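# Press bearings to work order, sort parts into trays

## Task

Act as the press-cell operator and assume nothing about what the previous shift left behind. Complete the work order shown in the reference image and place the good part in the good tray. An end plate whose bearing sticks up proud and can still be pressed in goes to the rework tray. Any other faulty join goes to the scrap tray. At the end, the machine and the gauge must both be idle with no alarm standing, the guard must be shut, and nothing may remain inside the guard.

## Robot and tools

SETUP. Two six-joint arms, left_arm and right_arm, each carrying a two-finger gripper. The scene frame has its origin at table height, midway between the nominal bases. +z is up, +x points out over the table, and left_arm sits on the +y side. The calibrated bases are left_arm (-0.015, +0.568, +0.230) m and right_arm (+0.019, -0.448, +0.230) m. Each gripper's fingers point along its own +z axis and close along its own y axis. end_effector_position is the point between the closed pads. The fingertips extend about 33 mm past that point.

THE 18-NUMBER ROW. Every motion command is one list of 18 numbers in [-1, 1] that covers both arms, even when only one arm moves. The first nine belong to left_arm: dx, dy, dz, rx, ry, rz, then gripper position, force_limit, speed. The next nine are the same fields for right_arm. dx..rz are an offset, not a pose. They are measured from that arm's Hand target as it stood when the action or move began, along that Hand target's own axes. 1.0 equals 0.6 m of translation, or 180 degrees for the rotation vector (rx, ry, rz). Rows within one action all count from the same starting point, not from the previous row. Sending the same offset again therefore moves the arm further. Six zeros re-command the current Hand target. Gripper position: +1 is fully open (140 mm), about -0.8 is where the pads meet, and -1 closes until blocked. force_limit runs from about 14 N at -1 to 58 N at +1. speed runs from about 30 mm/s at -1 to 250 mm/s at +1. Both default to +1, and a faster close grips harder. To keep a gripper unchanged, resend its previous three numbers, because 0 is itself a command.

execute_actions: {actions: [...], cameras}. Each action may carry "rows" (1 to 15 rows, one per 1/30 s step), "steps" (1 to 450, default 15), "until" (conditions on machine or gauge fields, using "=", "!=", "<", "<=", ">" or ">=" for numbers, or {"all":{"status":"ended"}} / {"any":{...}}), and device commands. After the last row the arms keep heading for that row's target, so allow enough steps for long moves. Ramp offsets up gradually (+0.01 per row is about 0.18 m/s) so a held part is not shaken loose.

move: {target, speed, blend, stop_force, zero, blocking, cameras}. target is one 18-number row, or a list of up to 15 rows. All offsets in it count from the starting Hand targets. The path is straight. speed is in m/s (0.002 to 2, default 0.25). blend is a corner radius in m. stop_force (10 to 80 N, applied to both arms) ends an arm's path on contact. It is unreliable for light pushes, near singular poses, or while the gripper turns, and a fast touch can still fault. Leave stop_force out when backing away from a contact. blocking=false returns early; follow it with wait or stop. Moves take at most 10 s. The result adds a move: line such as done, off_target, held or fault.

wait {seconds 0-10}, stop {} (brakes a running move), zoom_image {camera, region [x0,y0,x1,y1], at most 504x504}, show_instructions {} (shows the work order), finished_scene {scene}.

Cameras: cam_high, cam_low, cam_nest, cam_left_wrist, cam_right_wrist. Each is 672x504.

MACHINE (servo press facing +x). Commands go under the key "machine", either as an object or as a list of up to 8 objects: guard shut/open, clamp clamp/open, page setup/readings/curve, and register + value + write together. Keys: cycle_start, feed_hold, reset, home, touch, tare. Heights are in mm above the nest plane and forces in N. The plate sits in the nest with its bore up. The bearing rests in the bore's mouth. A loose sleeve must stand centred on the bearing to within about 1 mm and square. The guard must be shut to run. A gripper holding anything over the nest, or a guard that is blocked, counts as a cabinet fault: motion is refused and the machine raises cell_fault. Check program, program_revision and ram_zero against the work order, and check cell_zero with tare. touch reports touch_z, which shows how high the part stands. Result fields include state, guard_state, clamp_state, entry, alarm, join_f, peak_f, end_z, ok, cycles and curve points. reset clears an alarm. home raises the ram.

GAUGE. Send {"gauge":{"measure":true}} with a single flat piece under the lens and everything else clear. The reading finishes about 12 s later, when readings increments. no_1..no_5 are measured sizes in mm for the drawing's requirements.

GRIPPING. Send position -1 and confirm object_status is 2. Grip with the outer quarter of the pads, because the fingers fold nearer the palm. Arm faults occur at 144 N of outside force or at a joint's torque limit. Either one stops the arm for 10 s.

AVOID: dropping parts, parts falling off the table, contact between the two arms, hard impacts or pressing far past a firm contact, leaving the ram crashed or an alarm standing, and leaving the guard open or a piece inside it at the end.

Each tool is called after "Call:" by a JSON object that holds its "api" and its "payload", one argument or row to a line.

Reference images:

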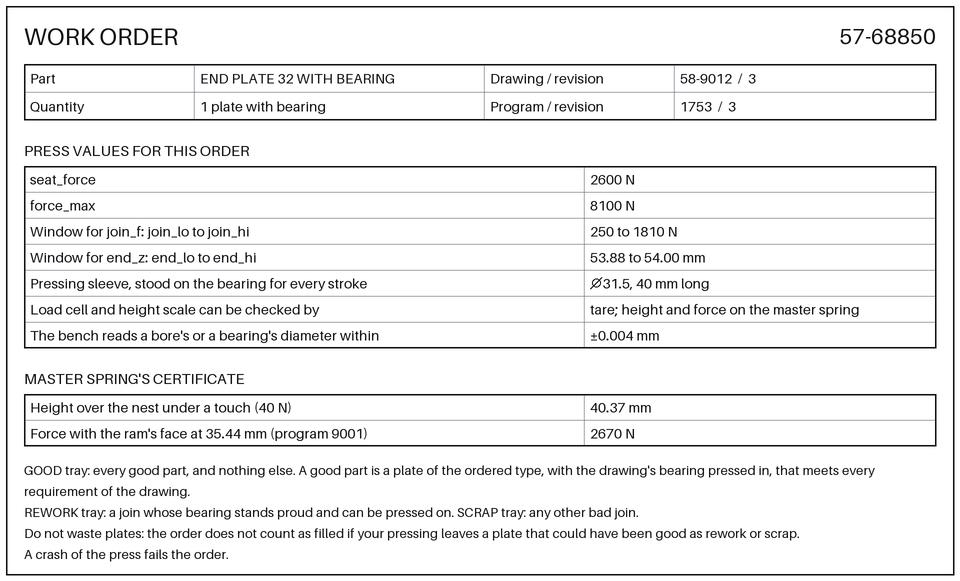

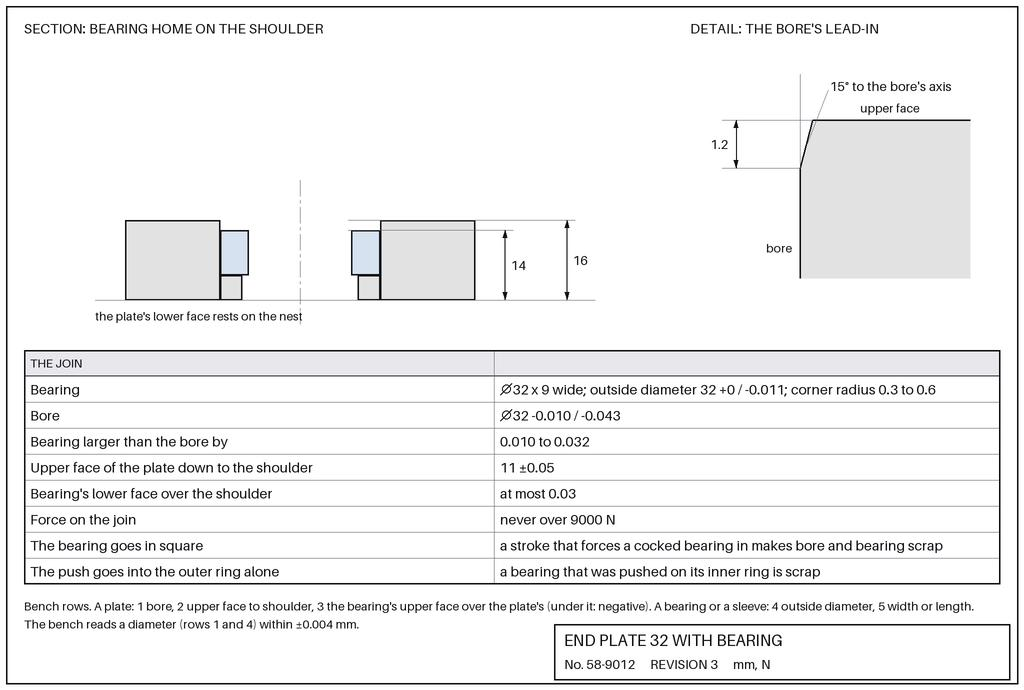

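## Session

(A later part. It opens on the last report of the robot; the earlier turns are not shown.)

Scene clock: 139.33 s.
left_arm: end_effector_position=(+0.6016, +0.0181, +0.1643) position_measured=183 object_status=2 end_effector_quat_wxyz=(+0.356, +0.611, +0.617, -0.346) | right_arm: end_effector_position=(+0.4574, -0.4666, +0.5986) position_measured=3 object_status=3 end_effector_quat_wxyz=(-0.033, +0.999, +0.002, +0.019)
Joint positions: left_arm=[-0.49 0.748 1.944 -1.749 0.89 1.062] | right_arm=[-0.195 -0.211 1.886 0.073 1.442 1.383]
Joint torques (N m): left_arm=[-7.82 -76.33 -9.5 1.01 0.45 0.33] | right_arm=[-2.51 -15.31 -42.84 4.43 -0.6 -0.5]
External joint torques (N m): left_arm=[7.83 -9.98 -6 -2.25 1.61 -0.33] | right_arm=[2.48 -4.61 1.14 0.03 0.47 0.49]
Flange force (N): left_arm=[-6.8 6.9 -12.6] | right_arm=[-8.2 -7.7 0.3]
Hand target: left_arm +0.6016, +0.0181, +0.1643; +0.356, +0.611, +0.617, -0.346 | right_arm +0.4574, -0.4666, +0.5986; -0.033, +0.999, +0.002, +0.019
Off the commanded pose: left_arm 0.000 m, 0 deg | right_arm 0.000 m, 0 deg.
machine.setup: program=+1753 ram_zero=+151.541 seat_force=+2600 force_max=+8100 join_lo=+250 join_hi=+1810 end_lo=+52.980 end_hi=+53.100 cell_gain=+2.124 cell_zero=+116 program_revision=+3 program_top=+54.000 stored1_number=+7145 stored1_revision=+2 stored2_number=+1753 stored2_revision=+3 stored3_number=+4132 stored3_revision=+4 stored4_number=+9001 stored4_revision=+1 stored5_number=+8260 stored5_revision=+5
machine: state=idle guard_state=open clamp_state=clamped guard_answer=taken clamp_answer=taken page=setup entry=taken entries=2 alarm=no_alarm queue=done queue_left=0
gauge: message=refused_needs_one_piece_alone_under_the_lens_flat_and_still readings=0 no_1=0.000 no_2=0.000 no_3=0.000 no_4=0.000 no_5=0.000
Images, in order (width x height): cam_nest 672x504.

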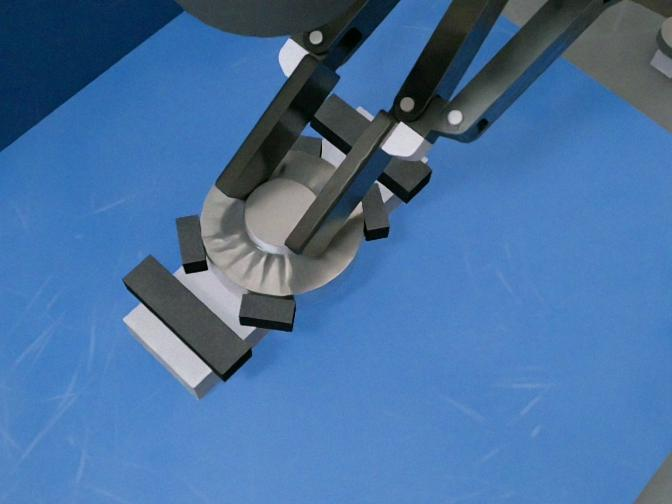

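Call:
{"api": "move", "payload": {
  "target": [-0.0022,0,-0.0013,0,0,0,-1,-0.3,-1,0,0,0,0,0,0,1,1,1],
  "speed": 0.01
}}

Call:
{"api": "move", "payload": {
  "target": [-0.0022,0,-0.0013,0,0,0,-1,-0.3,-1,0,0,0,0,0,0,1,1,1],
  "speed": 0.01,
  "cameras": ["cam_nest"]
}}

Scene clock: 140.60 s.
left_arm: end_effector_position=(+0.6015, +0.0181, +0.1658) position_measured=183 object_status=2 end_effector_quat_wxyz=(+0.356, +0.611, +0.617, -0.346) | right_arm: end_effector_position=(+0.4574, -0.4666, +0.5986) position_measured=3 object_status=3 end_effector_quat_wxyz=(-0.033, +0.999, +0.002, +0.019)
Joint positions: left_arm=[-0.49 0.746 1.944 -1.747 0.89 1.059] | right_arm=[-0.195 -0.211 1.886 0.073 1.442 1.383]
Joint torques (N m): left_arm=[-1.23 -88.06 -15.03 -1.03 2.13 0.13] | right_arm=[-2.19 -15.67 -42.87 4.47 -0.55 -0.52]
External joint torques (N m): left_arm=[1.39 2.22 -0.53 -0.21 -0.09 -0.13] | right_arm=[2.16 -4.27 1.17 -0.01 0.43 0.52]
Flange force (N): left_arm=[3.3 3.3 1.4] | right_arm=[-7.8 -7.0 0.5]
Hand target: left_arm +0.6016, +0.0181, +0.1658; +0.356, +0.611, +0.617, -0.346 | right_arm +0.4574, -0.4666, +0.5986; -0.033, +0.999, +0.002, +0.019
Off the commanded pose: left_arm 0.000 m, 0 deg | right_arm 0.000 m, 0 deg.
machine.setup: program=+1753 ram_zero=+151.541 seat_force=+2600 force_max=+8100 join_lo=+250 join_hi=+1810 end_lo=+52.980 end_hi=+53.100 cell_gain=+2.124 cell_zero=+116 program_revision=+3 program_top=+54.000 stored1_number=+7145 stored1_revision=+2 stored2_number=+1753 stored2_revision=+3 stored3_number=+4132 stored3_revision=+4 stored4_number=+9001 stored4_revision=+1 stored5_number=+8260 stored5_revision=+5
machine: state=idle guard_state=open clamp_state=clamped guard_answer=taken clamp_answer=taken page=setup entry=taken entries=2 alarm=no_alarm queue=done queue_left=0
gauge: message=refused_needs_one_piece_alone_under_the_lens_flat_and_still readings=0 no_1=0.000 no_2=0.000 no_3=0.000 no_4=0.000 no_5=0.000
move: done

Scene clock: 141.30 s.
left_arm: end_effector_position=(+0.6015, +0.0181, +0.1673) position_measured=183 object_status=2 end_effector_quat_wxyz=(+0.356, +0.611, +0.617, -0.346) | right_arm: end_effector_position=(+0.4574, -0.4666, +0.5986) position_measured=3 object_status=3 end_effector_quat_wxyz=(-0.033, +0.999, +0.002, +0.019)
Joint positions: left_arm=[-0.49 0.744 1.944 -1.745 0.89 1.057] | right_arm=[-0.195 -0.211 1.886 0.073 1.442 1.383]
Joint torques (N m): left_arm=[-1.02 -87.18 -15.27 -1.12 2.07 0.12] | right_arm=[-2.72 -15.96 -42.66 4.45 -0.52 -0.54]
External joint torques (N m): left_arm=[1.17 0.99 -0.46 -0.13 -0.02 -0.11] | right_arm=[2.72 -4.16 0.92 0.01 0.4 0.54]
Flange force (N): left_arm=[1.7 2.3 0.2] | right_arm=[-7.0 -8.3 0.3]
Hand target: left_arm +0.6015, +0.0181, +0.1674; +0.356, +0.611, +0.617, -0.346 | right_arm +0.4574, -0.4666, +0.5986; -0.033, +0.999, +0.002, +0.019
Off the commanded pose: left_arm 0.000 m, 0 deg | right_arm 0.000 m, 0 deg.
machine.setup: program=+1753 ram_zero=+151.541 seat_force=+2600 force_max=+8100 join_lo=+250 join_hi=+1810 end_lo=+52.980 end_hi=+53.100 cell_gain=+2.124 cell_zero=+116 program_revision=+3 program_top=+54.000 stored1_number=+7145 stored1_revision=+2 stored2_number=+1753 stored2_revision=+3 stored3_number=+4132 stored3_revision=+4 stored4_number=+9001 stored4_revision=+1 stored5_number=+8260 stored5_revision=+5
machine: state=idle guard_state=open clamp_state=clamped guard_answer=taken clamp_answer=taken page=setup entry=taken entries=2 alarm=no_alarm queue=done queue_left=0
gauge: message=refused_needs_one_piece_alone_under_the_lens_flat_and_still readings=0 no_1=0.000 no_2=0.000 no_3=0.000 no_4=0.000 no_5=0.000
move: done
Images, in order (width x height): cam_nest 672x504.

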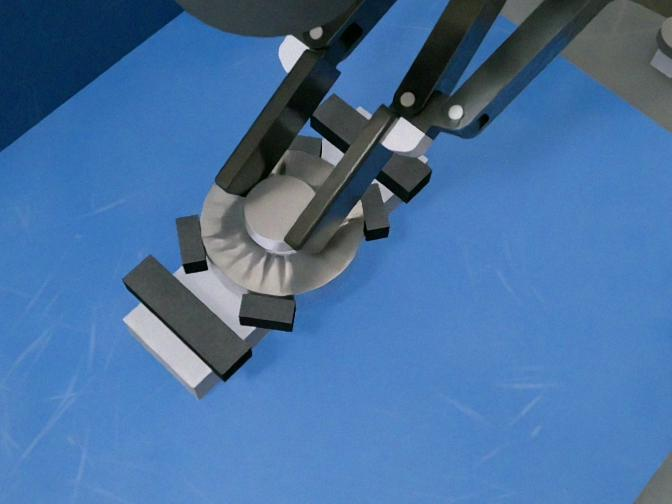

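Call:
{"api": "move", "payload": {
  "target": [
    [-0.0790,0,-0.0466,0,0,0,-1,-0.3,-1,0,0,0,0,0,0,1,1,1],
    [0.0521,0.0067,-0.3600,0,0,0,-1,-0.3,-1,0,0,0,0,0,0,1,1,1],
    [0.4455,0.1777,-0.8610,-0.5766,0,-0.3325,-1,-0.3,-1,0,0,0,0,0,0,1,1,1]
  ],
  "speed": [0.12,0.3,0.35],
  "blend": [0.01,0.04,0],
  "cameras": ["cam_left_wrist","cam_nest"]
}}

Call:
{"api": "zoom_image", "payload": {
  "camera": "cam_nest",
  "region": [180, 120, 390, 330]
}}

Scene clock: 147.17 s.
left_arm: end_effector_position=(+0.6995, +0.6004, +0.1997) position_measured=183 object_status=2 end_effector_quat_wxyz=(+0.487, -0.227, +0.832, +0.135) | right_arm: end_effector_position=(+0.4574, -0.4666, +0.5986) position_measured=3 object_status=3 end_effector_quat_wxyz=(-0.033, +0.999, +0.002, +0.019)
Joint positions: left_arm=[-0.347 0.573 2.311 -4.133 0.903 1.821] | right_arm=[-0.195 -0.211 1.886 0.073 1.442 1.383]
Joint torques (N m): left_arm=[-1.11 -73.55 -15.22 0.05 2.34 0.18] | right_arm=[-2.07 -15.59 -42.93 4.41 -0.59 -0.5]
External joint torques (N m): left_arm=[1.18 1.37 -0.55 -0.19 -0.01 -0.18] | right_arm=[2.05 -4.4 1.21 0.06 0.47 0.5]
Flange force (N): left_arm=[1.3 0.2 3.9] | right_arm=[-8.1 -6.7 0.5]
Hand target: left_arm +0.6995, +0.6004, +0.1997; +0.487, -0.227, +0.832, +0.135 | right_arm +0.4574, -0.4666, +0.5986; -0.033, +0.999, +0.002, +0.019
Off the commanded pose: left_arm 0.000 m, 0 deg | right_arm 0.000 m, 0 deg.
machine.setup: program=+1753 ram_zero=+151.541 seat_force=+2600 force_max=+8100 join_lo=+250 join_hi=+1810 end_lo=+52.980 end_hi=+53.100 cell_gain=+2.124 cell_zero=+116 program_revision=+3 program_top=+54.000 stored1_number=+7145 stored1_revision=+2 stored2_number=+1753 stored2_revision=+3 stored3_number=+4132 stored3_revision=+4 stored4_number=+9001 stored4_revision=+1 stored5_number=+8260 stored5_revision=+5
machine: state=idle guard_state=open clamp_state=clamped guard_answer=taken clamp_answer=taken page=setup entry=taken entries=2 alarm=no_alarm queue=done queue_left=0
gauge: message=refused_needs_one_piece_alone_under_the_lens_flat_and_still readings=0 no_1=0.000 no_2=0.000 no_3=0.000 no_4=0.000 no_5=0.000
move: done
camera_calibration:
cam_left_wrist: T_world_to_cam=[[-0.531825, 0.846568, -0.0220326, -0.125717], [0.139769, 0.113406, 0.983669, -0.357776], [0.835241, 0.52006, -0.178636, -0.714311], [0, 0, 0, 1]] pos_world=[0.579768, 0.518487, 0.221562]
Images, in order (width x height): cam_nest 672x504, cam_left_wrist 672x504.

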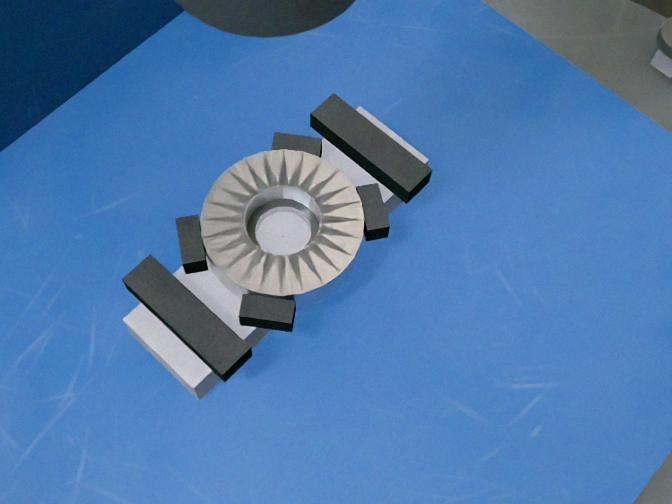

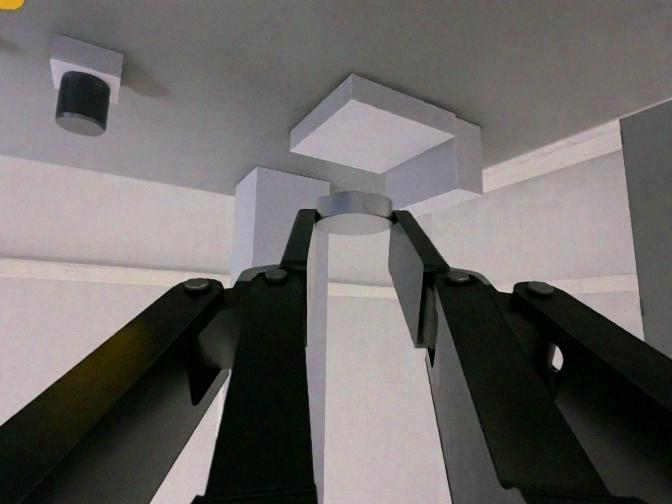

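Scaled by 2.400 from the camera's 672x504 image, which has a finer 960x720 frame.

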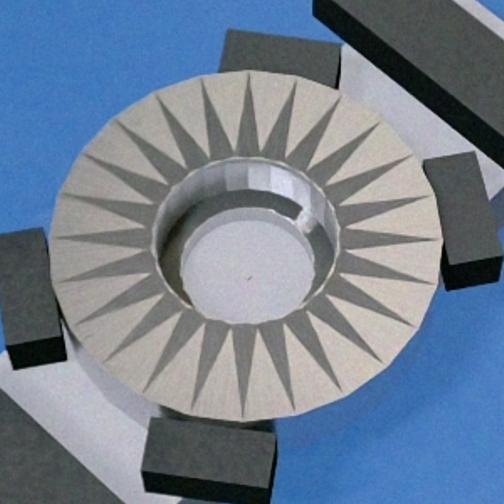

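Call:
{"api": "zoom_image", "payload": {
  "camera": "cam_nest",
  "region": [240, 180, 330, 260]
}}

Scaled by 5.600 from the camera's 672x504 image, which has a finer 960x720 frame.

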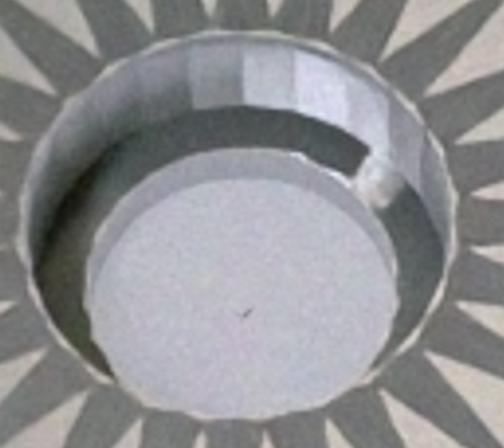

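Call:
{"api": "move", "payload": {
  "target": [
    [-0.0478,0.0471,0.4590,0,0,0,-1,-0.3,-1,0,0,0,0,0,0,1,1,1],
    [-0.0158,0.0471,0.4770,0,0,0,-1,-0.3,-1,0,0,0,0,0,0,1,1,1]
  ],
  "speed": [0.3,0.1],
  "blend": [0.01,0]
}}

Call:
{"api": "move", "payload": {
  "target": [0.0303,0,0.0175,0,0,0,-1,-0.3,-1,0,0,0,0,0,0,1,1,1],
  "speed": 0.012,
  "stop_force": 10,
  "cameras": ["cam_left_wrist"]
}}

Scene clock: 151.60 s.
left_arm: end_effector_position=(+0.9036, +0.7546, +0.0681) position_measured=183 object_status=2 end_effector_quat_wxyz=(+0.487, -0.227, +0.832, +0.135) | right_arm: end_effector_position=(+0.4574, -0.4666, +0.5986) position_measured=3 object_status=3 end_effector_quat_wxyz=(-0.033, +0.999, +0.002, +0.019)
Joint positions: left_arm=[-0.025 0.914 1.902 -3.813 0.79 1.804] | right_arm=[-0.195 -0.211 1.886 0.073 1.442 1.383]
Joint torques (N m): left_arm=[-1.38 -102.2 -17.21 -0.56 2.45 0.26] | right_arm=[-2.6 -15.8 -42.67 4.42 -0.61 -0.51]
External joint torques (N m): left_arm=[1.42 1.76 -0.88 -0.14 -0.11 -0.26] | right_arm=[2.59 -4.27 0.94 0.04 0.5 0.51]
Flange force (N): left_arm=[1.2 0.5 4.6] | right_arm=[-7.3 -7.9 0.1]
Hand target: left_arm +0.9036, +0.7546, +0.0680; +0.487, -0.227, +0.832, +0.135 | right_arm +0.4574, -0.4666, +0.5986; -0.033, +0.999, +0.002, +0.019
Off the commanded pose: left_arm 0.000 m, 0 deg | right_arm 0.000 m, 0 deg.
machine.setup: program=+1753 ram_zero=+151.541 seat_force=+2600 force_max=+8100 join_lo=+250 join_hi=+1810 end_lo=+52.980 end_hi=+53.100 cell_gain=+2.124 cell_zero=+116 program_revision=+3 program_top=+54.000 stored1_number=+7145 stored1_revision=+2 stored2_number=+1753 stored2_revision=+3 stored3_number=+4132 stored3_revision=+4 stored4_number=+9001 stored4_revision=+1 stored5_number=+8260 stored5_revision=+5
machine: state=idle guard_state=open clamp_state=clamped guard_answer=taken clamp_answer=taken page=setup entry=taken entries=2 alarm=no_alarm queue=done queue_left=0
gauge: message=refused_needs_one_piece_alone_under_the_lens_flat_and_still readings=0 no_1=0.000 no_2=0.000 no_3=0.000 no_4=0.000 no_5=0.000
move: done

Scene clock: 153.53 s.
left_arm: end_effector_position=(+0.9038, +0.7548, +0.0541) position_measured=183 object_status=2 end_effector_quat_wxyz=(+0.487, -0.227, +0.832, +0.135) | right_arm: end_effector_position=(+0.4574, -0.4666, +0.5986) position_measured=3 object_status=3 end_effector_quat_wxyz=(-0.033, +0.999, +0.002, +0.019)
Joint positions: left_arm=[-0.025 0.937 1.895 -3.803 0.803 1.79] | right_arm=[-0.195 -0.211 1.886 0.073 1.442 1.383]
Joint torques (N m): left_arm=[-1.92 -96.5 -16.03 -0.42 0.37 0.21] | right_arm=[-2.71 -15.54 -42.69 4.37 -0.58 -0.5]
External joint torques (N m): left_arm=[1.81 -4.55 -1.42 -0.25 1.97 -0.21] | right_arm=[2.68 -4.44 0.98 0.08 0.46 0.5]
Flange force (N): left_arm=[-3.9 2.4 -3.0] | right_arm=[-7.6 -8.1 0.2]
Hand target: left_arm +0.9038, +0.7548, +0.0541; +0.487, -0.227, +0.832, +0.135 (not the last commanded pose) | right_arm +0.4574, -0.4666, +0.5986; -0.033, +0.999, +0.002, +0.019
Off the commanded pose: left_arm 0.007 m, 0 deg | right_arm 0.000 m, 0 deg.
machine.setup: program=+1753 ram_zero=+151.541 seat_force=+2600 force_max=+8100 join_lo=+250 join_hi=+1810 end_lo=+52.980 end_hi=+53.100 cell_gain=+2.124 cell_zero=+116 program_revision=+3 program_top=+54.000 stored1_number=+7145 stored1_revision=+2 stored2_number=+1753 stored2_revision=+3 stored3_number=+4132 stored3_revision=+4 stored4_number=+9001 stored4_revision=+1 stored5_number=+8260 stored5_revision=+5
machine: state=idle guard_state=open clamp_state=clamped guard_answer=taken clamp_answer=taken page=setup entry=taken entries=2 alarm=no_alarm queue=done queue_left=0
gauge: message=refused_needs_one_piece_alone_under_the_lens_flat_and_still readings=0 no_1=0.000 no_2=0.000 no_3=0.000 no_4=0.000 no_5=0.000
move: contact (left_arm)
camera_calibration:
cam_left_wrist: T_world_to_cam=[[-0.531898, 0.84652, -0.0220939, -0.150838], [0.139391, 0.11326, 0.983739, -0.260144], [0.835257, 0.520169, -0.17824, -0.991475], [0, 0, 0, 1]] pos_world=[0.784167, 0.672886, 0.0758611]
Images, in order (width x height): cam_left_wrist 672x504.

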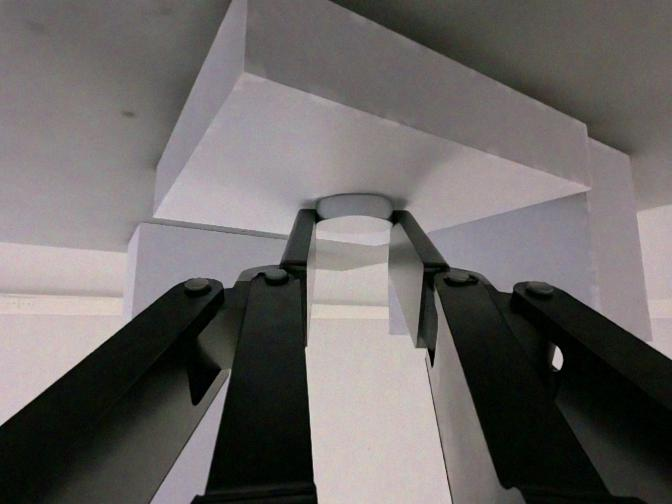

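Release, retreat, measure.

Call:
{"api": "execute_actions", "payload": {
  "actions": [
    {"rows":[[0,0,0,0,0,0,-0.078,-0.3,-1,0,0,0,0,0,0,1,1,1]],"steps":30}
  ]
}}

Call:
{"api": "move", "payload": {
  "target": [
    [0,0,-0.15,0,0,0,-0.078,-0.3,-1,0,0,0,0,0,0,1,1,1],
    [0,0,-0.4,0,0,0,-0.078,-0.3,-1,0,0,0,0,0,0,1,1,1]
  ],
  "speed": [0.15,0.3],
  "blend": [0.02,0],
  "cameras": ["cam_left_wrist"]
}}

Call:
{"api": "execute_actions", "payload": {
  "actions": [
    {"gauge":{"measure":true},"steps":6}
  ]
}}

Scene clock: 155.60 s.
left_arm: end_effector_position=(+0.9038, +0.7548, +0.0541) position_measured=138 object_status=0 end_effector_quat_wxyz=(+0.487, -0.227, +0.832, +0.135) | right_arm: end_effector_position=(+0.4574, -0.4666, +0.5986) position_measured=3 object_status=3 end_effector_quat_wxyz=(-0.033, +0.999, +0.002, +0.019)
Joint positions: left_arm=[-0.025 0.937 1.895 -3.803 0.803 1.79] | right_arm=[-0.195 -0.211 1.886 0.073 1.442 1.383]
Joint torques (N m): left_arm=[-1.09 -103.08 -16.91 -0.58 2.27 0.21] | right_arm=[-2.39 -15.49 -42.78 4.45 -0.55 -0.51]
External joint torques (N m): left_arm=[1.05 2.14 -0.48 -0.09 0.07 -0.21] | right_arm=[2.41 -4.74 1.02 0.02 0.44 0.51]
Flange force (N): left_arm=[2.3 0.4 4.0] | right_arm=[-8.3 -7.6 0.2]
Hand target: left_arm +0.9038, +0.7548, +0.0541; +0.487, -0.227, +0.832, +0.135 | right_arm +0.4574, -0.4666, +0.5986; -0.033, +0.999, +0.002, +0.019
Off the commanded pose: left_arm 0.000 m, 0 deg | right_arm 0.000 m, 0 deg.
machine.setup: program=+1753 ram_zero=+151.541 seat_force=+2600 force_max=+8100 join_lo=+250 join_hi=+1810 end_lo=+52.980 end_hi=+53.100 cell_gain=+2.124 cell_zero=+116 program_revision=+3 program_top=+54.000 stored1_number=+7145 stored1_revision=+2 stored2_number=+1753 stored2_revision=+3 stored3_number=+4132 stored3_revision=+4 stored4_number=+9001 stored4_revision=+1 stored5_number=+8260 stored5_revision=+5
machine: state=idle guard_state=open clamp_state=clamped guard_answer=taken clamp_answer=taken page=setup entry=taken entries=2 alarm=no_alarm queue=done queue_left=0
gauge: message=refused_needs_one_piece_alone_under_the_lens_flat_and_still readings=0 no_1=0.000 no_2=0.000 no_3=0.000 no_4=0.000 no_5=0.000

Scene clock: 157.13 s.
left_arm: end_effector_position=(+0.7239, +0.6478, +0.1714) position_measured=138 object_status=3 end_effector_quat_wxyz=(+0.487, -0.227, +0.832, +0.135) | right_arm: end_effector_position=(+0.4574, -0.4666, +0.5986) position_measured=3 object_status=3 end_effector_quat_wxyz=(-0.033, +0.999, +0.002, +0.019)
Joint positions: left_arm=[-0.24 0.64 2.28 -3.995 0.905 1.766] | right_arm=[-0.195 -0.211 1.886 0.073 1.442 1.383]
Joint torques (N m): left_arm=[-1.15 -77.93 -14.2 -0.08 2.31 0.2] | right_arm=[-2.34 -15.68 -42.73 4.38 -0.62 -0.5]
External joint torques (N m): left_arm=[1.14 1.82 -0.08 -0.19 0.04 -0.2] | right_arm=[2.32 -4.42 1.01 0.08 0.5 0.49]
Flange force (N): left_arm=[2.5 0.9 3.7] | right_arm=[-7.8 -7.3 0.1]
Hand target: left_arm +0.7239, +0.6478, +0.1715; +0.487, -0.227, +0.832, +0.135 | right_arm +0.4574, -0.4666, +0.5986; -0.033, +0.999, +0.002, +0.019
Off the commanded pose: left_arm 0.000 m, 0 deg | right_arm 0.000 m, 0 deg.
machine.setup: program=+1753 ram_zero=+151.541 seat_force=+2600 force_max=+8100 join_lo=+250 join_hi=+1810 end_lo=+52.980 end_hi=+53.100 cell_gain=+2.124 cell_zero=+116 program_revision=+3 program_top=+54.000 stored1_number=+7145 stored1_revision=+2 stored2_number=+1753 stored2_revision=+3 stored3_number=+4132 stored3_revision=+4 stored4_number=+9001 stored4_revision=+1 stored5_number=+8260 stored5_revision=+5
machine: state=idle guard_state=open clamp_state=clamped guard_answer=taken clamp_answer=taken page=setup entry=taken entries=2 alarm=no_alarm queue=done queue_left=0
gauge: message=refused_needs_one_piece_alone_under_the_lens_flat_and_still readings=0 no_1=0.000 no_2=0.000 no_3=0.000 no_4=0.000 no_5=0.000
move: done
camera_calibration:
cam_left_wrist: T_world_to_cam=[[-0.531887, 0.846529, -0.0220098, -0.153383], [0.139436, 0.113187, 0.983741, -0.338426], [0.835257, 0.52017, -0.178239, -0.764629], [0, 0, 0, 1]] pos_world=[0.604267, 0.565886, 0.193261]
Images, in order (width x height): cam_left_wrist 672x504.

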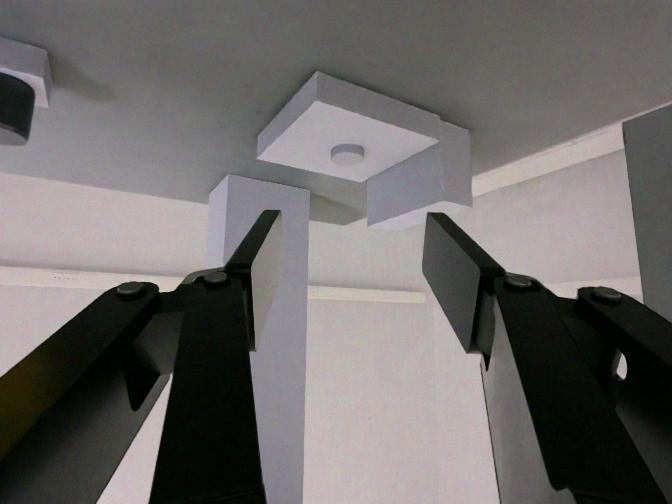

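Scene clock: 157.53 s.
left_arm: end_effector_position=(+0.7239, +0.6478, +0.1715) position_measured=138 object_status=3 end_effector_quat_wxyz=(+0.487, -0.227, +0.832, +0.135) | right_arm: end_effector_position=(+0.4574, -0.4666, +0.5986) position_measured=3 object_status=3 end_effector_quat_wxyz=(-0.033, +0.999, +0.002, +0.019)
Joint positions: left_arm=[-0.24 0.64 2.28 -3.995 0.905 1.766] | right_arm=[-0.195 -0.211 1.886 0.073 1.442 1.383]
Joint torques (N m): left_arm=[-0.57 -77.01 -13.67 -0.13 2.3 0.13] | right_arm=[-2.11 -15.56 -42.72 4.42 -0.56 -0.53]
External joint torques (N m): left_arm=[0.56 0.93 -0.53 -0.14 0.04 -0.13] | right_arm=[2.11 -4.6 0.96 0.04 0.44 0.53]
Flange force (N): left_arm=[1.1 -0.2 2.5] | right_arm=[-8.1 -6.9 0.1]
Hand target: left_arm +0.7239, +0.6478, +0.1715; +0.487, -0.227, +0.832, +0.135 | right_arm +0.4574, -0.4666, +0.5986; -0.033, +0.999, +0.002, +0.019
Tool commands: left_gripper/position=-0.078 left_gripper/force_limit=-0.3 left_gripper/speed=-1.0 right_gripper/position=+1.0 right_gripper/force_limit=+1.0 right_gripper/speed=+1.0
Off the commanded pose: left_arm 0.000 m, 0 deg | right_arm 0.000 m, 0 deg.
machine.setup: program=+1753 ram_zero=+151.541 seat_force=+2600 force_max=+8100 join_lo=+250 join_hi=+1810 end_lo=+52.980 end_hi=+53.100 cell_gain=+2.124 cell_zero=+116 program_revision=+3 program_top=+54.000 stored1_number=+7145 stored1_revision=+2 stored2_number=+1753 stored2_revision=+3 stored3_number=+4132 stored3_revision=+4 stored4_number=+9001 stored4_revision=+1 stored5_number=+8260 stored5_revision=+5
machine: state=idle guard_state=open clamp_state=clamped guard_answer=taken clamp_answer=taken page=setup entry=taken entries=2 alarm=no_alarm queue=done queue_left=0
gauge: state=busy message=measure_taken readings=0 no_1=0.000 no_2=0.000 no_3=0.000 no_4=0.000 no_5=0.000

Call:
{"api": "execute_actions", "payload": {
  "actions": [
    {"steps":390,"until":{"gauge":{"readings":[">=",1]}}}
  ]
}}

Scene clock: 169.33 s.
left_arm: end_effector_position=(+0.7239, +0.6478, +0.1715) position_measured=138 object_status=3 end_effector_quat_wxyz=(+0.487, -0.227, +0.832, +0.135) | right_arm: end_effector_position=(+0.4574, -0.4666, +0.5986) position_measured=3 object_status=3 end_effector_quat_wxyz=(-0.033, +0.999, +0.002, +0.019)
Joint positions: left_arm=[-0.24 0.64 2.28 -3.995 0.905 1.766] | right_arm=[-0.195 -0.211 1.886 0.073 1.442 1.383]
Joint torques (N m): left_arm=[-1.3 -76.76 -13.69 -0.13 2.29 0.15] | right_arm=[-2.54 -15.72 -42.89 4.46 -0.59 -0.51]
External joint torques (N m): left_arm=[1.29 0.41 -0.53 -0.13 0.06 -0.15] | right_arm=[2.53 -4.41 1.16 0 0.47 0.5]
Flange force (N): left_arm=[-0.2 1.1 2.7] | right_arm=[-7.9 -7.8 0.4]
Hand target: left_arm +0.7239, +0.6478, +0.1715; +0.487, -0.227, +0.832, +0.135 | right_arm +0.4574, -0.4666, +0.5986; -0.033, +0.999, +0.002, +0.019
Tool commands: left_gripper/position=-0.078 left_gripper/force_limit=-0.3 left_gripper/speed=-1.0 right_gripper/position=+1.0 right_gripper/force_limit=+1.0 right_gripper/speed=+1.0
Off the commanded pose: left_arm 0.000 m, 0 deg | right_arm 0.000 m, 0 deg.
machine.setup: program=+1753 ram_zero=+151.541 seat_force=+2600 force_max=+8100 join_lo=+250 join_hi=+1810 end_lo=+52.980 end_hi=+53.100 cell_gain=+2.124 cell_zero=+116 program_revision=+3 program_top=+54.000 stored1_number=+7145 stored1_revision=+2 stored2_number=+1753 stored2_revision=+3 stored3_number=+4132 stored3_revision=+4 stored4_number=+9001 stored4_revision=+1 stored5_number=+8260 stored5_revision=+5
machine: state=idle guard_state=open clamp_state=clamped guard_answer=taken clamp_answer=taken page=setup entry=taken entries=2 alarm=no_alarm queue=done queue_left=0
gauge: message=measure_taken readings=1 no_1=0.000 no_2=0.000 no_3=0.000 no_4=31.992 no_5=8.998

Call:
{"api": "move", "payload": {
  "target": [
    [0,0,0.25,0,0,0,-0.078,-0.3,-1,0,0,0,0,0,0,1,1,1],
    [0,0,0.4,0,0,0,-0.078,-0.3,-1,0,0,0,0,0,0,1,1,1]
  ],
  "speed": [0.3,0.1],
  "blend": [0.02,0]
}}

Call:
{"api": "execute_actions", "payload": {
  "actions": [
    {"rows":[[0,0,0,0,0,0,-1,-0.5,-1,0,0,0,0,0,0,1,1,1]],"steps":60}
  ]
}}

Call:
{"api": "move", "payload": {
  "target": [
    [-0.0727,0,-0.0409,0,0,0,-1,-0.5,-1,0,0,0,0,0,0,1,1,1],
    [-0.0045,-0.0490,-0.4892,0,0,0,-1,-0.5,-1,0,0,0,0,0,0,1,1,1],
    [0.3950,-0.2047,-0.9287,0.5766,0,0.3325,-1,-0.5,-1,0,0,0,0,0,0,1,1,1]
  ],
  "speed": [0.15,0.3,0.35],
  "blend": [0.01,0.05,0],
  "cameras": ["cam_left_wrist"]
}}

Scene clock: 174.20 s.
left_arm: end_effector_position=(+0.9038, +0.7548, +0.0541) position_measured=138 object_status=3 end_effector_quat_wxyz=(+0.487, -0.227, +0.832, +0.135) | right_arm: end_effector_position=(+0.4574, -0.4666, +0.5986) position_measured=3 object_status=3 end_effector_quat_wxyz=(-0.033, +0.999, +0.002, +0.019)
Joint positions: left_arm=[-0.025 0.937 1.895 -3.803 0.803 1.79] | right_arm=[-0.195 -0.211 1.886 0.073 1.442 1.383]
Joint torques (N m): left_arm=[-0.99 -101.77 -16.49 -0.5 2.23 0.28] | right_arm=[-2.18 -15.52 -42.85 4.39 -0.54 -0.6]
External joint torques (N m): left_arm=[1.08 0.52 -1.05 -0.18 0.11 -0.28] | right_arm=[2.18 -4.64 1.1 0.07 0.43 0.6]
Flange force (N): left_arm=[0.2 0.3 3.0] | right_arm=[-8.3 -7.3 0.3]
Hand target: left_arm +0.9038, +0.7548, +0.0541; +0.487, -0.227, +0.832, +0.135 | right_arm +0.4574, -0.4666, +0.5986; -0.033, +0.999, +0.002, +0.019
Off the commanded pose: left_arm 0.000 m, 0 deg | right_arm 0.000 m, 0 deg.
machine.setup: program=+1753 ram_zero=+151.541 seat_force=+2600 force_max=+8100 join_lo=+250 join_hi=+1810 end_lo=+52.980 end_hi=+53.100 cell_gain=+2.124 cell_zero=+116 program_revision=+3 program_top=+54.000 stored1_number=+7145 stored1_revision=+2 stored2_number=+1753 stored2_revision=+3 stored3_number=+4132 stored3_revision=+4 stored4_number=+9001 stored4_revision=+1 stored5_number=+8260 stored5_revision=+5
machine: state=idle guard_state=open clamp_state=clamped guard_answer=taken clamp_answer=taken page=setup entry=taken entries=2 alarm=no_alarm queue=done queue_left=0
gauge: message=measure_taken readings=1 no_1=0.000 no_2=0.000 no_3=0.000 no_4=31.992 no_5=8.998
move: done

Scene clock: 176.40 s.
left_arm: end_effector_position=(+0.9038, +0.7548, +0.0541) position_measured=183 object_status=2 end_effector_quat_wxyz=(+0.487, -0.227, +0.832, +0.135) | right_arm: end_effector_position=(+0.4574, -0.4666, +0.5986) position_measured=3 object_status=3 end_effector_quat_wxyz=(-0.033, +0.999, +0.002, +0.019)
Joint positions: left_arm=[-0.025 0.937 1.895 -3.803 0.803 1.79] | right_arm=[-0.195 -0.211 1.886 0.073 1.442 1.383]
Joint torques (N m): left_arm=[-1.08 -99.9 -16.27 -0.48 1.7 0.13] | right_arm=[-2.15 -15.37 -42.78 4.4 -0.55 -0.48]
External joint torques (N m): left_arm=[1.11 -1.34 -1.21 -0.19 0.65 -0.13] | right_arm=[2.11 -4.6 1.06 0.07 0.43 0.48]
Flange force (N): left_arm=[-1.6 0.6 0.8] | right_arm=[-8.2 -6.8 0.3]
Hand target: left_arm +0.9038, +0.7548, +0.0541; +0.487, -0.227, +0.832, +0.135 | right_arm +0.4574, -0.4666, +0.5986; -0.033, +0.999, +0.002, +0.019
Off the commanded pose: left_arm 0.000 m, 0 deg | right_arm 0.000 m, 0 deg.
machine.setup: program=+1753 ram_zero=+151.541 seat_force=+2600 force_max=+8100 join_lo=+250 join_hi=+1810 end_lo=+52.980 end_hi=+53.100 cell_gain=+2.124 cell_zero=+116 program_revision=+3 program_top=+54.000 stored1_number=+7145 stored1_revision=+2 stored2_number=+1753 stored2_revision=+3 stored3_number=+4132 stored3_revision=+4 stored4_number=+9001 stored4_revision=+1 stored5_number=+8260 stored5_revision=+5
machine: state=idle guard_state=open clamp_state=clamped guard_answer=taken clamp_answer=taken page=setup entry=taken entries=2 alarm=no_alarm queue=done queue_left=0
gauge: message=measure_taken readings=1 no_1=0.000 no_2=0.000 no_3=0.000 no_4=31.992 no_5=8.998

Scene clock: 181.10 s.
left_arm: end_effector_position=(+0.4486, +0.3422, +0.1195) position_measured=183 object_status=2 end_effector_quat_wxyz=(+0.356, +0.611, +0.617, -0.346) | right_arm: end_effector_position=(+0.4574, -0.4666, +0.5986) position_measured=3 object_status=3 end_effector_quat_wxyz=(-0.033, +0.999, +0.002, +0.019)
Joint positions: left_arm=[0.026 0.728 2.327 -1.484 1.044 1.481] | right_arm=[-0.195 -0.211 1.886 0.073 1.442 1.383]
Joint torques (N m): left_arm=[-0.88 -69.27 1.13 0.02 2.45 0.16] | right_arm=[-2.17 -15.43 -42.85 4.4 -0.55 -0.51]
External joint torques (N m): left_arm=[0.95 0.85 -0.38 -0.19 -0.09 -0.16] | right_arm=[2.17 -4.62 1.12 0.07 0.43 0.51]
Flange force (N): left_arm=[2.5 0.9 -0.5] | right_arm=[-8.3 -7.0 0.4]
Hand target: left_arm +0.4486, +0.3422, +0.1195; +0.356, +0.611, +0.617, -0.346 | right_arm +0.4574, -0.4666, +0.5986; -0.033, +0.999, +0.002, +0.019
Off the commanded pose: left_arm 0.000 m, 0 deg | right_arm 0.000 m, 0 deg.
machine.setup: program=+1753 ram_zero=+151.541 seat_force=+2600 force_max=+8100 join_lo=+250 join_hi=+1810 end_lo=+52.980 end_hi=+53.100 cell_gain=+2.124 cell_zero=+116 program_revision=+3 program_top=+54.000 stored1_number=+7145 stored1_revision=+2 stored2_number=+1753 stored2_revision=+3 stored3_number=+4132 stored3_revision=+4 stored4_number=+9001 stored4_revision=+1 stored5_number=+8260 stored5_revision=+5
machine: state=idle guard_state=open clamp_state=clamped guard_answer=taken clamp_answer=taken page=setup entry=taken entries=2 alarm=no_alarm queue=done queue_left=0
gauge: message=measure_taken readings=1 no_1=0.000 no_2=0.000 no_3=0.000 no_4=31.992 no_5=8.998
move: done
camera_calibration:
cam_left_wrist: T_world_to_cam=[[0.99903, 0.0412348, -0.01548, -0.454177], [0.0233473, -0.197762, 0.979972, -0.0553657], [0.0373476, -0.979382, -0.198533, 0.48849], [0, 0, 0, 1]] pos_world=[0.436785, 0.486197, 0.144207]
Images, in order (width x height): cam_left_wrist 672x504.

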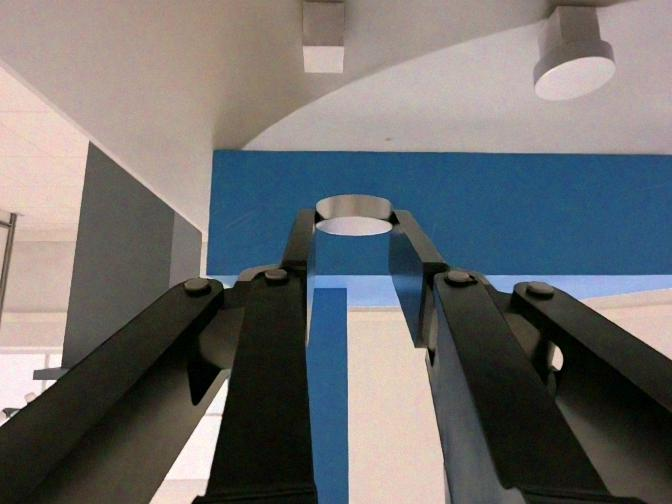

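Call:
{"api": "move", "payload": {
  "target": [0.0833,-0.0218,0.0486,0,0,0,-1,-0.5,-1,0,0,0,0,0,0,1,1,1],
  "speed": 0.12,
  "cameras": ["cam_left_wrist"]
}}

Scene clock: 185.27 s.
left_arm: end_effector_position=(+0.4361, +0.3422, +0.0615) position_measured=183 object_status=2 end_effector_quat_wxyz=(+0.356, +0.611, +0.617, -0.346) | right_arm: end_effector_position=(+0.4574, -0.4666, +0.5986) position_measured=3 object_status=3 end_effector_quat_wxyz=(-0.033, +0.999, +0.002, +0.019)
Joint positions: left_arm=[0.027 0.855 2.322 -1.554 1.038 1.622] | right_arm=[-0.195 -0.211 1.886 0.073 1.442 1.383]
Joint torques (N m): left_arm=[-1.36 -73.6 6.18 0.24 2.37 0.17] | right_arm=[-2.36 -15.6 -42.78 4.35 -0.56 -0.46]
External joint torques (N m): left_arm=[1.43 1.02 -0.33 -0.16 0 -0.17] | right_arm=[2.33 -4.35 1.08 0.1 0.43 0.46]
Flange force (N): left_arm=[3.4 0.5 -1.4] | right_arm=[-7.8 -7.2 0.4]
Hand target: left_arm +0.4360, +0.3422, +0.0615; +0.356, +0.611, +0.617, -0.346 | right_arm +0.4574, -0.4666, +0.5986; -0.033, +0.999, +0.002, +0.019
Off the commanded pose: left_arm 0.000 m, 0 deg | right_arm 0.000 m, 0 deg.
machine.setup: program=+1753 ram_zero=+151.541 seat_force=+2600 force_max=+8100 join_lo=+250 join_hi=+1810 end_lo=+52.980 end_hi=+53.100 cell_gain=+2.124 cell_zero=+116 program_revision=+3 program_top=+54.000 stored1_number=+7145 stored1_revision=+2 stored2_number=+1753 stored2_revision=+3 stored3_number=+4132 stored3_revision=+4 stored4_number=+9001 stored4_revision=+1 stored5_number=+8260 stored5_revision=+5
machine: state=idle guard_state=open clamp_state=clamped guard_answer=taken clamp_answer=taken page=setup entry=taken entries=2 alarm=no_alarm queue=done queue_left=0
gauge: message=measure_taken readings=1 no_1=0.000 no_2=0.000 no_3=0.000 no_4=31.992 no_5=8.998
move: done
camera_calibration:
cam_left_wrist: T_world_to_cam=[[0.999036, 0.0411188, -0.0153968, -0.442544], [0.0232465, -0.197863, 0.979954, 0.00187785], [0.0372481, -0.979367, -0.198628, 0.477582], [0, 0, 0, 1]] pos_world=[0.424285, 0.486297, 0.0862074]
Images, in order (width x height): cam_left_wrist 672x504.

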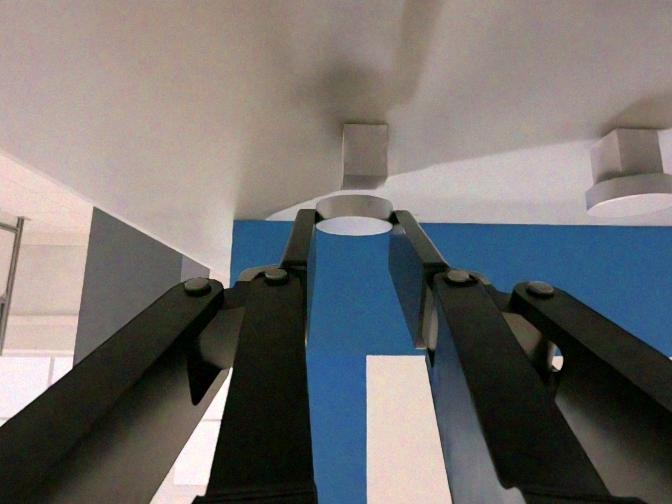

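Call:
{"api": "move", "payload": {
  "target": [0.0058,0.0083,0.0034,0,0,0,-1,-0.5,-1,0,0,0,0,0,0,1,1,1],
  "speed": 0.06
}}

Call:
{"api": "move", "payload": {
  "target": [0.0202,0,0.0119,0,0,0,-1,-0.5,-1,0,0,0,0,0,0,1,1,1],
  "speed": 0.012,
  "stop_force": 10,
  "cameras": ["cam_left_wrist"]
}}

Scene clock: 187.47 s.
left_arm: end_effector_position=(+0.4411, +0.3423, +0.0575) position_measured=183 object_status=2 end_effector_quat_wxyz=(+0.356, +0.611, +0.617, -0.346) | right_arm: end_effector_position=(+0.4574, -0.4666, +0.5986) position_measured=3 object_status=3 end_effector_quat_wxyz=(-0.033, +0.999, +0.002, +0.019)
Joint positions: left_arm=[0.027 0.864 2.31 -1.553 1.038 1.619] | right_arm=[-0.195 -0.211 1.886 0.073 1.442 1.383]
Joint torques (N m): left_arm=[-1.18 -75.06 6.07 0.23 2.47 0.2] | right_arm=[-2.12 -15.49 -42.73 4.39 -0.62 -0.45]
External joint torques (N m): left_arm=[1.23 1.98 -0.29 -0.16 -0.1 -0.2] | right_arm=[2.11 -4.51 0.99 0.07 0.49 0.44]
Flange force (N): left_arm=[4.9 0.5 0.1] | right_arm=[-8.0 -6.7 0.0]
Hand target: left_arm +0.4411, +0.3423, +0.0575; +0.356, +0.611, +0.617, -0.346 | right_arm +0.4574, -0.4666, +0.5986; -0.033, +0.999, +0.002, +0.019
Off the commanded pose: left_arm 0.000 m, 0 deg | right_arm 0.000 m, 0 deg.
machine.setup: program=+1753 ram_zero=+151.541 seat_force=+2600 force_max=+8100 join_lo=+250 join_hi=+1810 end_lo=+52.980 end_hi=+53.100 cell_gain=+2.124 cell_zero=+116 program_revision=+3 program_top=+54.000 stored1_number=+7145 stored1_revision=+2 stored2_number=+1753 stored2_revision=+3 stored3_number=+4132 stored3_revision=+4 stored4_number=+9001 stored4_revision=+1 stored5_number=+8260 stored5_revision=+5
machine: state=idle guard_state=open clamp_state=clamped guard_answer=taken clamp_answer=taken page=setup entry=taken entries=2 alarm=no_alarm queue=done queue_left=0
gauge: message=measure_taken readings=1 no_1=0.000 no_2=0.000 no_3=0.000 no_4=31.992 no_5=8.998
move: done

Scene clock: 188.73 s.
left_arm: end_effector_position=(+0.4411, +0.3422, +0.0496) position_measured=183 object_status=2 end_effector_quat_wxyz=(+0.356, +0.611, +0.617, -0.346) | right_arm: end_effector_position=(+0.4574, -0.4666, +0.5986) position_measured=3 object_status=3 end_effector_quat_wxyz=(-0.033, +0.999, +0.002, +0.019)
Joint positions: left_arm=[0.027 0.881 2.305 -1.56 1.038 1.633] | right_arm=[-0.195 -0.211 1.886 0.073 1.442 1.383]
Joint torques (N m): left_arm=[-2.43 -71.72 5.9 0.04 0.18 0.29] | right_arm=[-2.28 -15.26 -42.72 4.41 -0.58 -0.52]
External joint torques (N m): left_arm=[2.47 -2.14 0.29 0.06 2.19 -0.29] | right_arm=[2.27 -4.73 1.02 0.04 0.46 0.52]
Flange force (N): left_arm=[-1.9 0.2 -7.4] | right_arm=[-8.3 -7.3 0.1]
Hand target: left_arm +0.4411, +0.3422, +0.0496; +0.356, +0.611, +0.617, -0.346 (not the last commanded pose) | right_arm +0.4574, -0.4666, +0.5986; -0.033, +0.999, +0.002, +0.019
Off the commanded pose: left_arm 0.006 m, 0 deg | right_arm 0.000 m, 0 deg.
machine.setup: program=+1753 ram_zero=+151.541 seat_force=+2600 force_max=+8100 join_lo=+250 join_hi=+1810 end_lo=+52.980 end_hi=+53.100 cell_gain=+2.124 cell_zero=+116 program_revision=+3 program_top=+54.000 stored1_number=+7145 stored1_revision=+2 stored2_number=+1753 stored2_revision=+3 stored3_number=+4132 stored3_revision=+4 stored4_number=+9001 stored4_revision=+1 stored5_number=+8260 stored5_revision=+5
machine: state=idle guard_state=open clamp_state=clamped guard_answer=taken clamp_answer=taken page=setup entry=taken entries=2 alarm=no_alarm queue=done queue_left=0
gauge: message=measure_taken readings=1 no_1=0.000 no_2=0.000 no_3=0.000 no_4=31.992 no_5=8.998
move: contact (left_arm)
camera_calibration:
cam_left_wrist: T_world_to_cam=[[0.999036, 0.0411179, -0.0154009, -0.447822], [0.0232466, -0.197767, 0.979973, 0.0133727], [0.0372486, -0.979386, -0.198532, 0.475031], [0, 0, 0, 1]] pos_world=[0.429385, 0.486297, 0.0743072]
Images, in order (width x height): cam_left_wrist 672x504.

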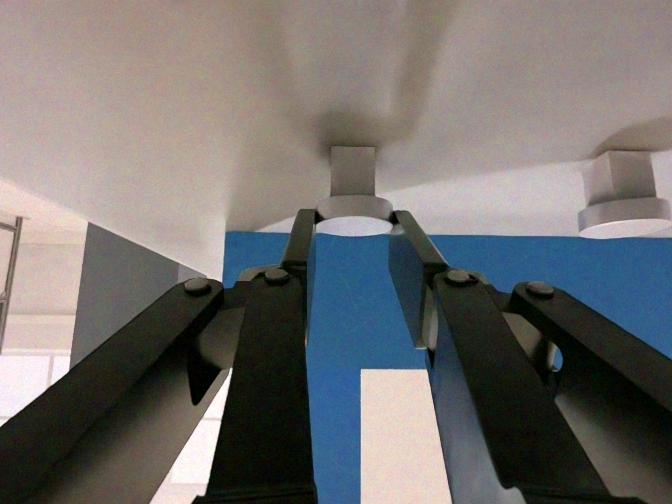

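Call:
{"api": "move", "payload": {
  "target": [-0.0091,0,0.0024,0,0,0,-1,-0.5,-1,0,0,0,0,0,0,1,1,1],
  "speed": 0.04
}}

Call:
{"api": "move", "payload": {
  "target": [0.0115,0,0.0068,0,0,0,-1,-0.5,-1,0,0,0,0,0,0,1,1,1],
  "speed": 0.012,
  "stop_force": 10
}}

Call:
{"api": "execute_actions", "payload": {
  "actions": [
    {"rows":[[0,0,0,0,0,0,-0.078,-0.5,-1,0,0,0,0,0,0,1,1,1]],"steps":30}
  ],
  "cameras": ["cam_left_wrist"]
}}

Scene clock: 192.53 s.
left_arm: end_effector_position=(+0.4412, +0.3382, +0.0536) position_measured=183 object_status=2 end_effector_quat_wxyz=(+0.356, +0.611, +0.617, -0.346) | right_arm: end_effector_position=(+0.4574, -0.4666, +0.5986) position_measured=3 object_status=3 end_effector_quat_wxyz=(-0.033, +0.999, +0.002, +0.019)
Joint positions: left_arm=[0.018 0.872 2.309 -1.565 1.038 1.627] | right_arm=[-0.195 -0.211 1.886 0.073 1.442 1.383]
Joint torques (N m): left_arm=[-0.22 -75.03 6.49 0.12 2.36 0.2] | right_arm=[-2.42 -15.52 -42.86 4.41 -0.55 -0.49]
External joint torques (N m): left_arm=[0.27 1.46 -0.51 -0.03 0.01 -0.2] | right_arm=[2.41 -4.51 1.14 0.06 0.42 0.49]
Flange force (N): left_arm=[3.1 1.1 1.1] | right_arm=[-8.1 -7.5 0.5]
Hand target: left_arm +0.4412, +0.3382, +0.0536; +0.356, +0.611, +0.617, -0.346 | right_arm +0.4574, -0.4666, +0.5986; -0.033, +0.999, +0.002, +0.019
Off the commanded pose: left_arm 0.000 m, 0 deg | right_arm 0.000 m, 0 deg.
machine.setup: program=+1753 ram_zero=+151.541 seat_force=+2600 force_max=+8100 join_lo=+250 join_hi=+1810 end_lo=+52.980 end_hi=+53.100 cell_gain=+2.124 cell_zero=+116 program_revision=+3 program_top=+54.000 stored1_number=+7145 stored1_revision=+2 stored2_number=+1753 stored2_revision=+3 stored3_number=+4132 stored3_revision=+4 stored4_number=+9001 stored4_revision=+1 stored5_number=+8260 stored5_revision=+5
machine: state=idle guard_state=open clamp_state=clamped guard_answer=taken clamp_answer=taken page=setup entry=taken entries=2 alarm=no_alarm queue=done queue_left=0
gauge: message=measure_taken readings=1 no_1=0.000 no_2=0.000 no_3=0.000 no_4=31.992 no_5=8.998
move: done

Scene clock: 193.57 s.
left_arm: end_effector_position=(+0.4412, +0.3382, +0.0504) position_measured=183 object_status=2 end_effector_quat_wxyz=(+0.356, +0.611, +0.617, -0.346) | right_arm: end_effector_position=(+0.4574, -0.4666, +0.5986) position_measured=3 object_status=3 end_effector_quat_wxyz=(-0.033, +0.999, +0.002, +0.019)
Joint positions: left_arm=[0.018 0.879 2.307 -1.568 1.039 1.633] | right_arm=[-0.195 -0.211 1.886 0.073 1.442 1.383]
Joint torques (N m): left_arm=[-1.63 -70.93 5.77 -0.03 -0.02 0.25] | right_arm=[-2.6 -15.49 -42.54 4.42 -0.6 -0.5]
External joint torques (N m): left_arm=[1.62 -2.77 0.39 0.13 2.39 -0.24] | right_arm=[2.63 -4.84 0.76 0.04 0.48 0.5]
Flange force (N): left_arm=[-4.0 0.2 -6.6] | right_arm=[-8.0 -8.1 -0.3]
Hand target: left_arm +0.4412, +0.3382, +0.0505; +0.356, +0.611, +0.617, -0.346 (not the last commanded pose) | right_arm +0.4574, -0.4666, +0.5986; -0.033, +0.999, +0.002, +0.019
Off the commanded pose: left_arm 0.005 m, 0 deg | right_arm 0.000 m, 0 deg.
machine.setup: program=+1753 ram_zero=+151.541 seat_force=+2600 force_max=+8100 join_lo=+250 join_hi=+1810 end_lo=+52.980 end_hi=+53.100 cell_gain=+2.124 cell_zero=+116 program_revision=+3 program_top=+54.000 stored1_number=+7145 stored1_revision=+2 stored2_number=+1753 stored2_revision=+3 stored3_number=+4132 stored3_revision=+4 stored4_number=+9001 stored4_revision=+1 stored5_number=+8260 stored5_revision=+5
machine: state=idle guard_state=open clamp_state=clamped guard_answer=taken clamp_answer=taken page=setup entry=taken entries=2 alarm=no_alarm queue=done queue_left=0
gauge: message=measure_taken readings=1 no_1=0.000 no_2=0.000 no_3=0.000 no_4=31.992 no_5=8.998
move: contact (left_arm)

Scene clock: 194.77 s.
left_arm: end_effector_position=(+0.4412, +0.3382, +0.0505) position_measured=138 object_status=0 end_effector_quat_wxyz=(+0.356, +0.611, +0.617, -0.346) | right_arm: end_effector_position=(+0.4574, -0.4666, +0.5986) position_measured=3 object_status=3 end_effector_quat_wxyz=(-0.033, +0.999, +0.002, +0.019)
Joint positions: left_arm=[0.018 0.879 2.307 -1.568 1.039 1.633] | right_arm=[-0.195 -0.211 1.886 0.073 1.442 1.383]
Joint torques (N m): left_arm=[-1.38 -74.82 6.98 0.24 2.3 0.22] | right_arm=[-2.66 -15.77 -42.79 4.39 -0.53 -0.47]
External joint torques (N m): left_arm=[1.38 1.12 -0.64 -0.13 0.06 -0.22] | right_arm=[2.64 -4.28 1.06 0.07 0.41 0.46]
Flange force (N): left_arm=[3.7 1.2 -1.2] | right_arm=[-7.5 -7.9 0.5]
Hand target: left_arm +0.4412, +0.3382, +0.0505; +0.356, +0.611, +0.617, -0.346 | right_arm +0.4574, -0.4666, +0.5986; -0.033, +0.999, +0.002, +0.019
Off the commanded pose: left_arm 0.000 m, 0 deg | right_arm 0.000 m, 0 deg.
machine.setup: program=+1753 ram_zero=+151.541 seat_force=+2600 force_max=+8100 join_lo=+250 join_hi=+1810 end_lo=+52.980 end_hi=+53.100 cell_gain=+2.124 cell_zero=+116 program_revision=+3 program_top=+54.000 stored1_number=+7145 stored1_revision=+2 stored2_number=+1753 stored2_revision=+3 stored3_number=+4132 stored3_revision=+4 stored4_number=+9001 stored4_revision=+1 stored5_number=+8260 stored5_revision=+5
machine: state=idle guard_state=open clamp_state=clamped guard_answer=taken clamp_answer=taken page=setup entry=taken entries=2 alarm=no_alarm queue=done queue_left=0
gauge: message=measure_taken readings=1 no_1=0.000 no_2=0.000 no_3=0.000 no_4=31.992 no_5=8.998
camera_calibration:
cam_left_wrist: T_world_to_cam=[[0.999036, 0.0411109, -0.0154177, -0.447635], [0.0232464, -0.197363, 0.980055, 0.0114803], [0.037248, -0.979468, -0.198129, 0.471204], [0, 0, 0, 1]] pos_world=[0.429385, 0.482198, 0.0752063]
Images, in order (width x height): cam_left_wrist 672x504.

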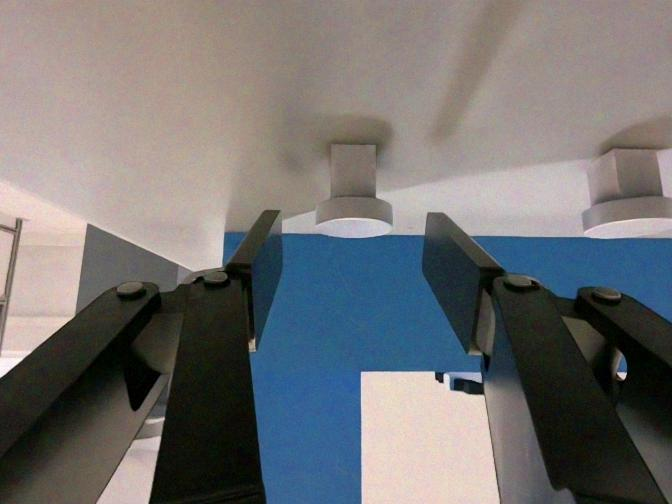

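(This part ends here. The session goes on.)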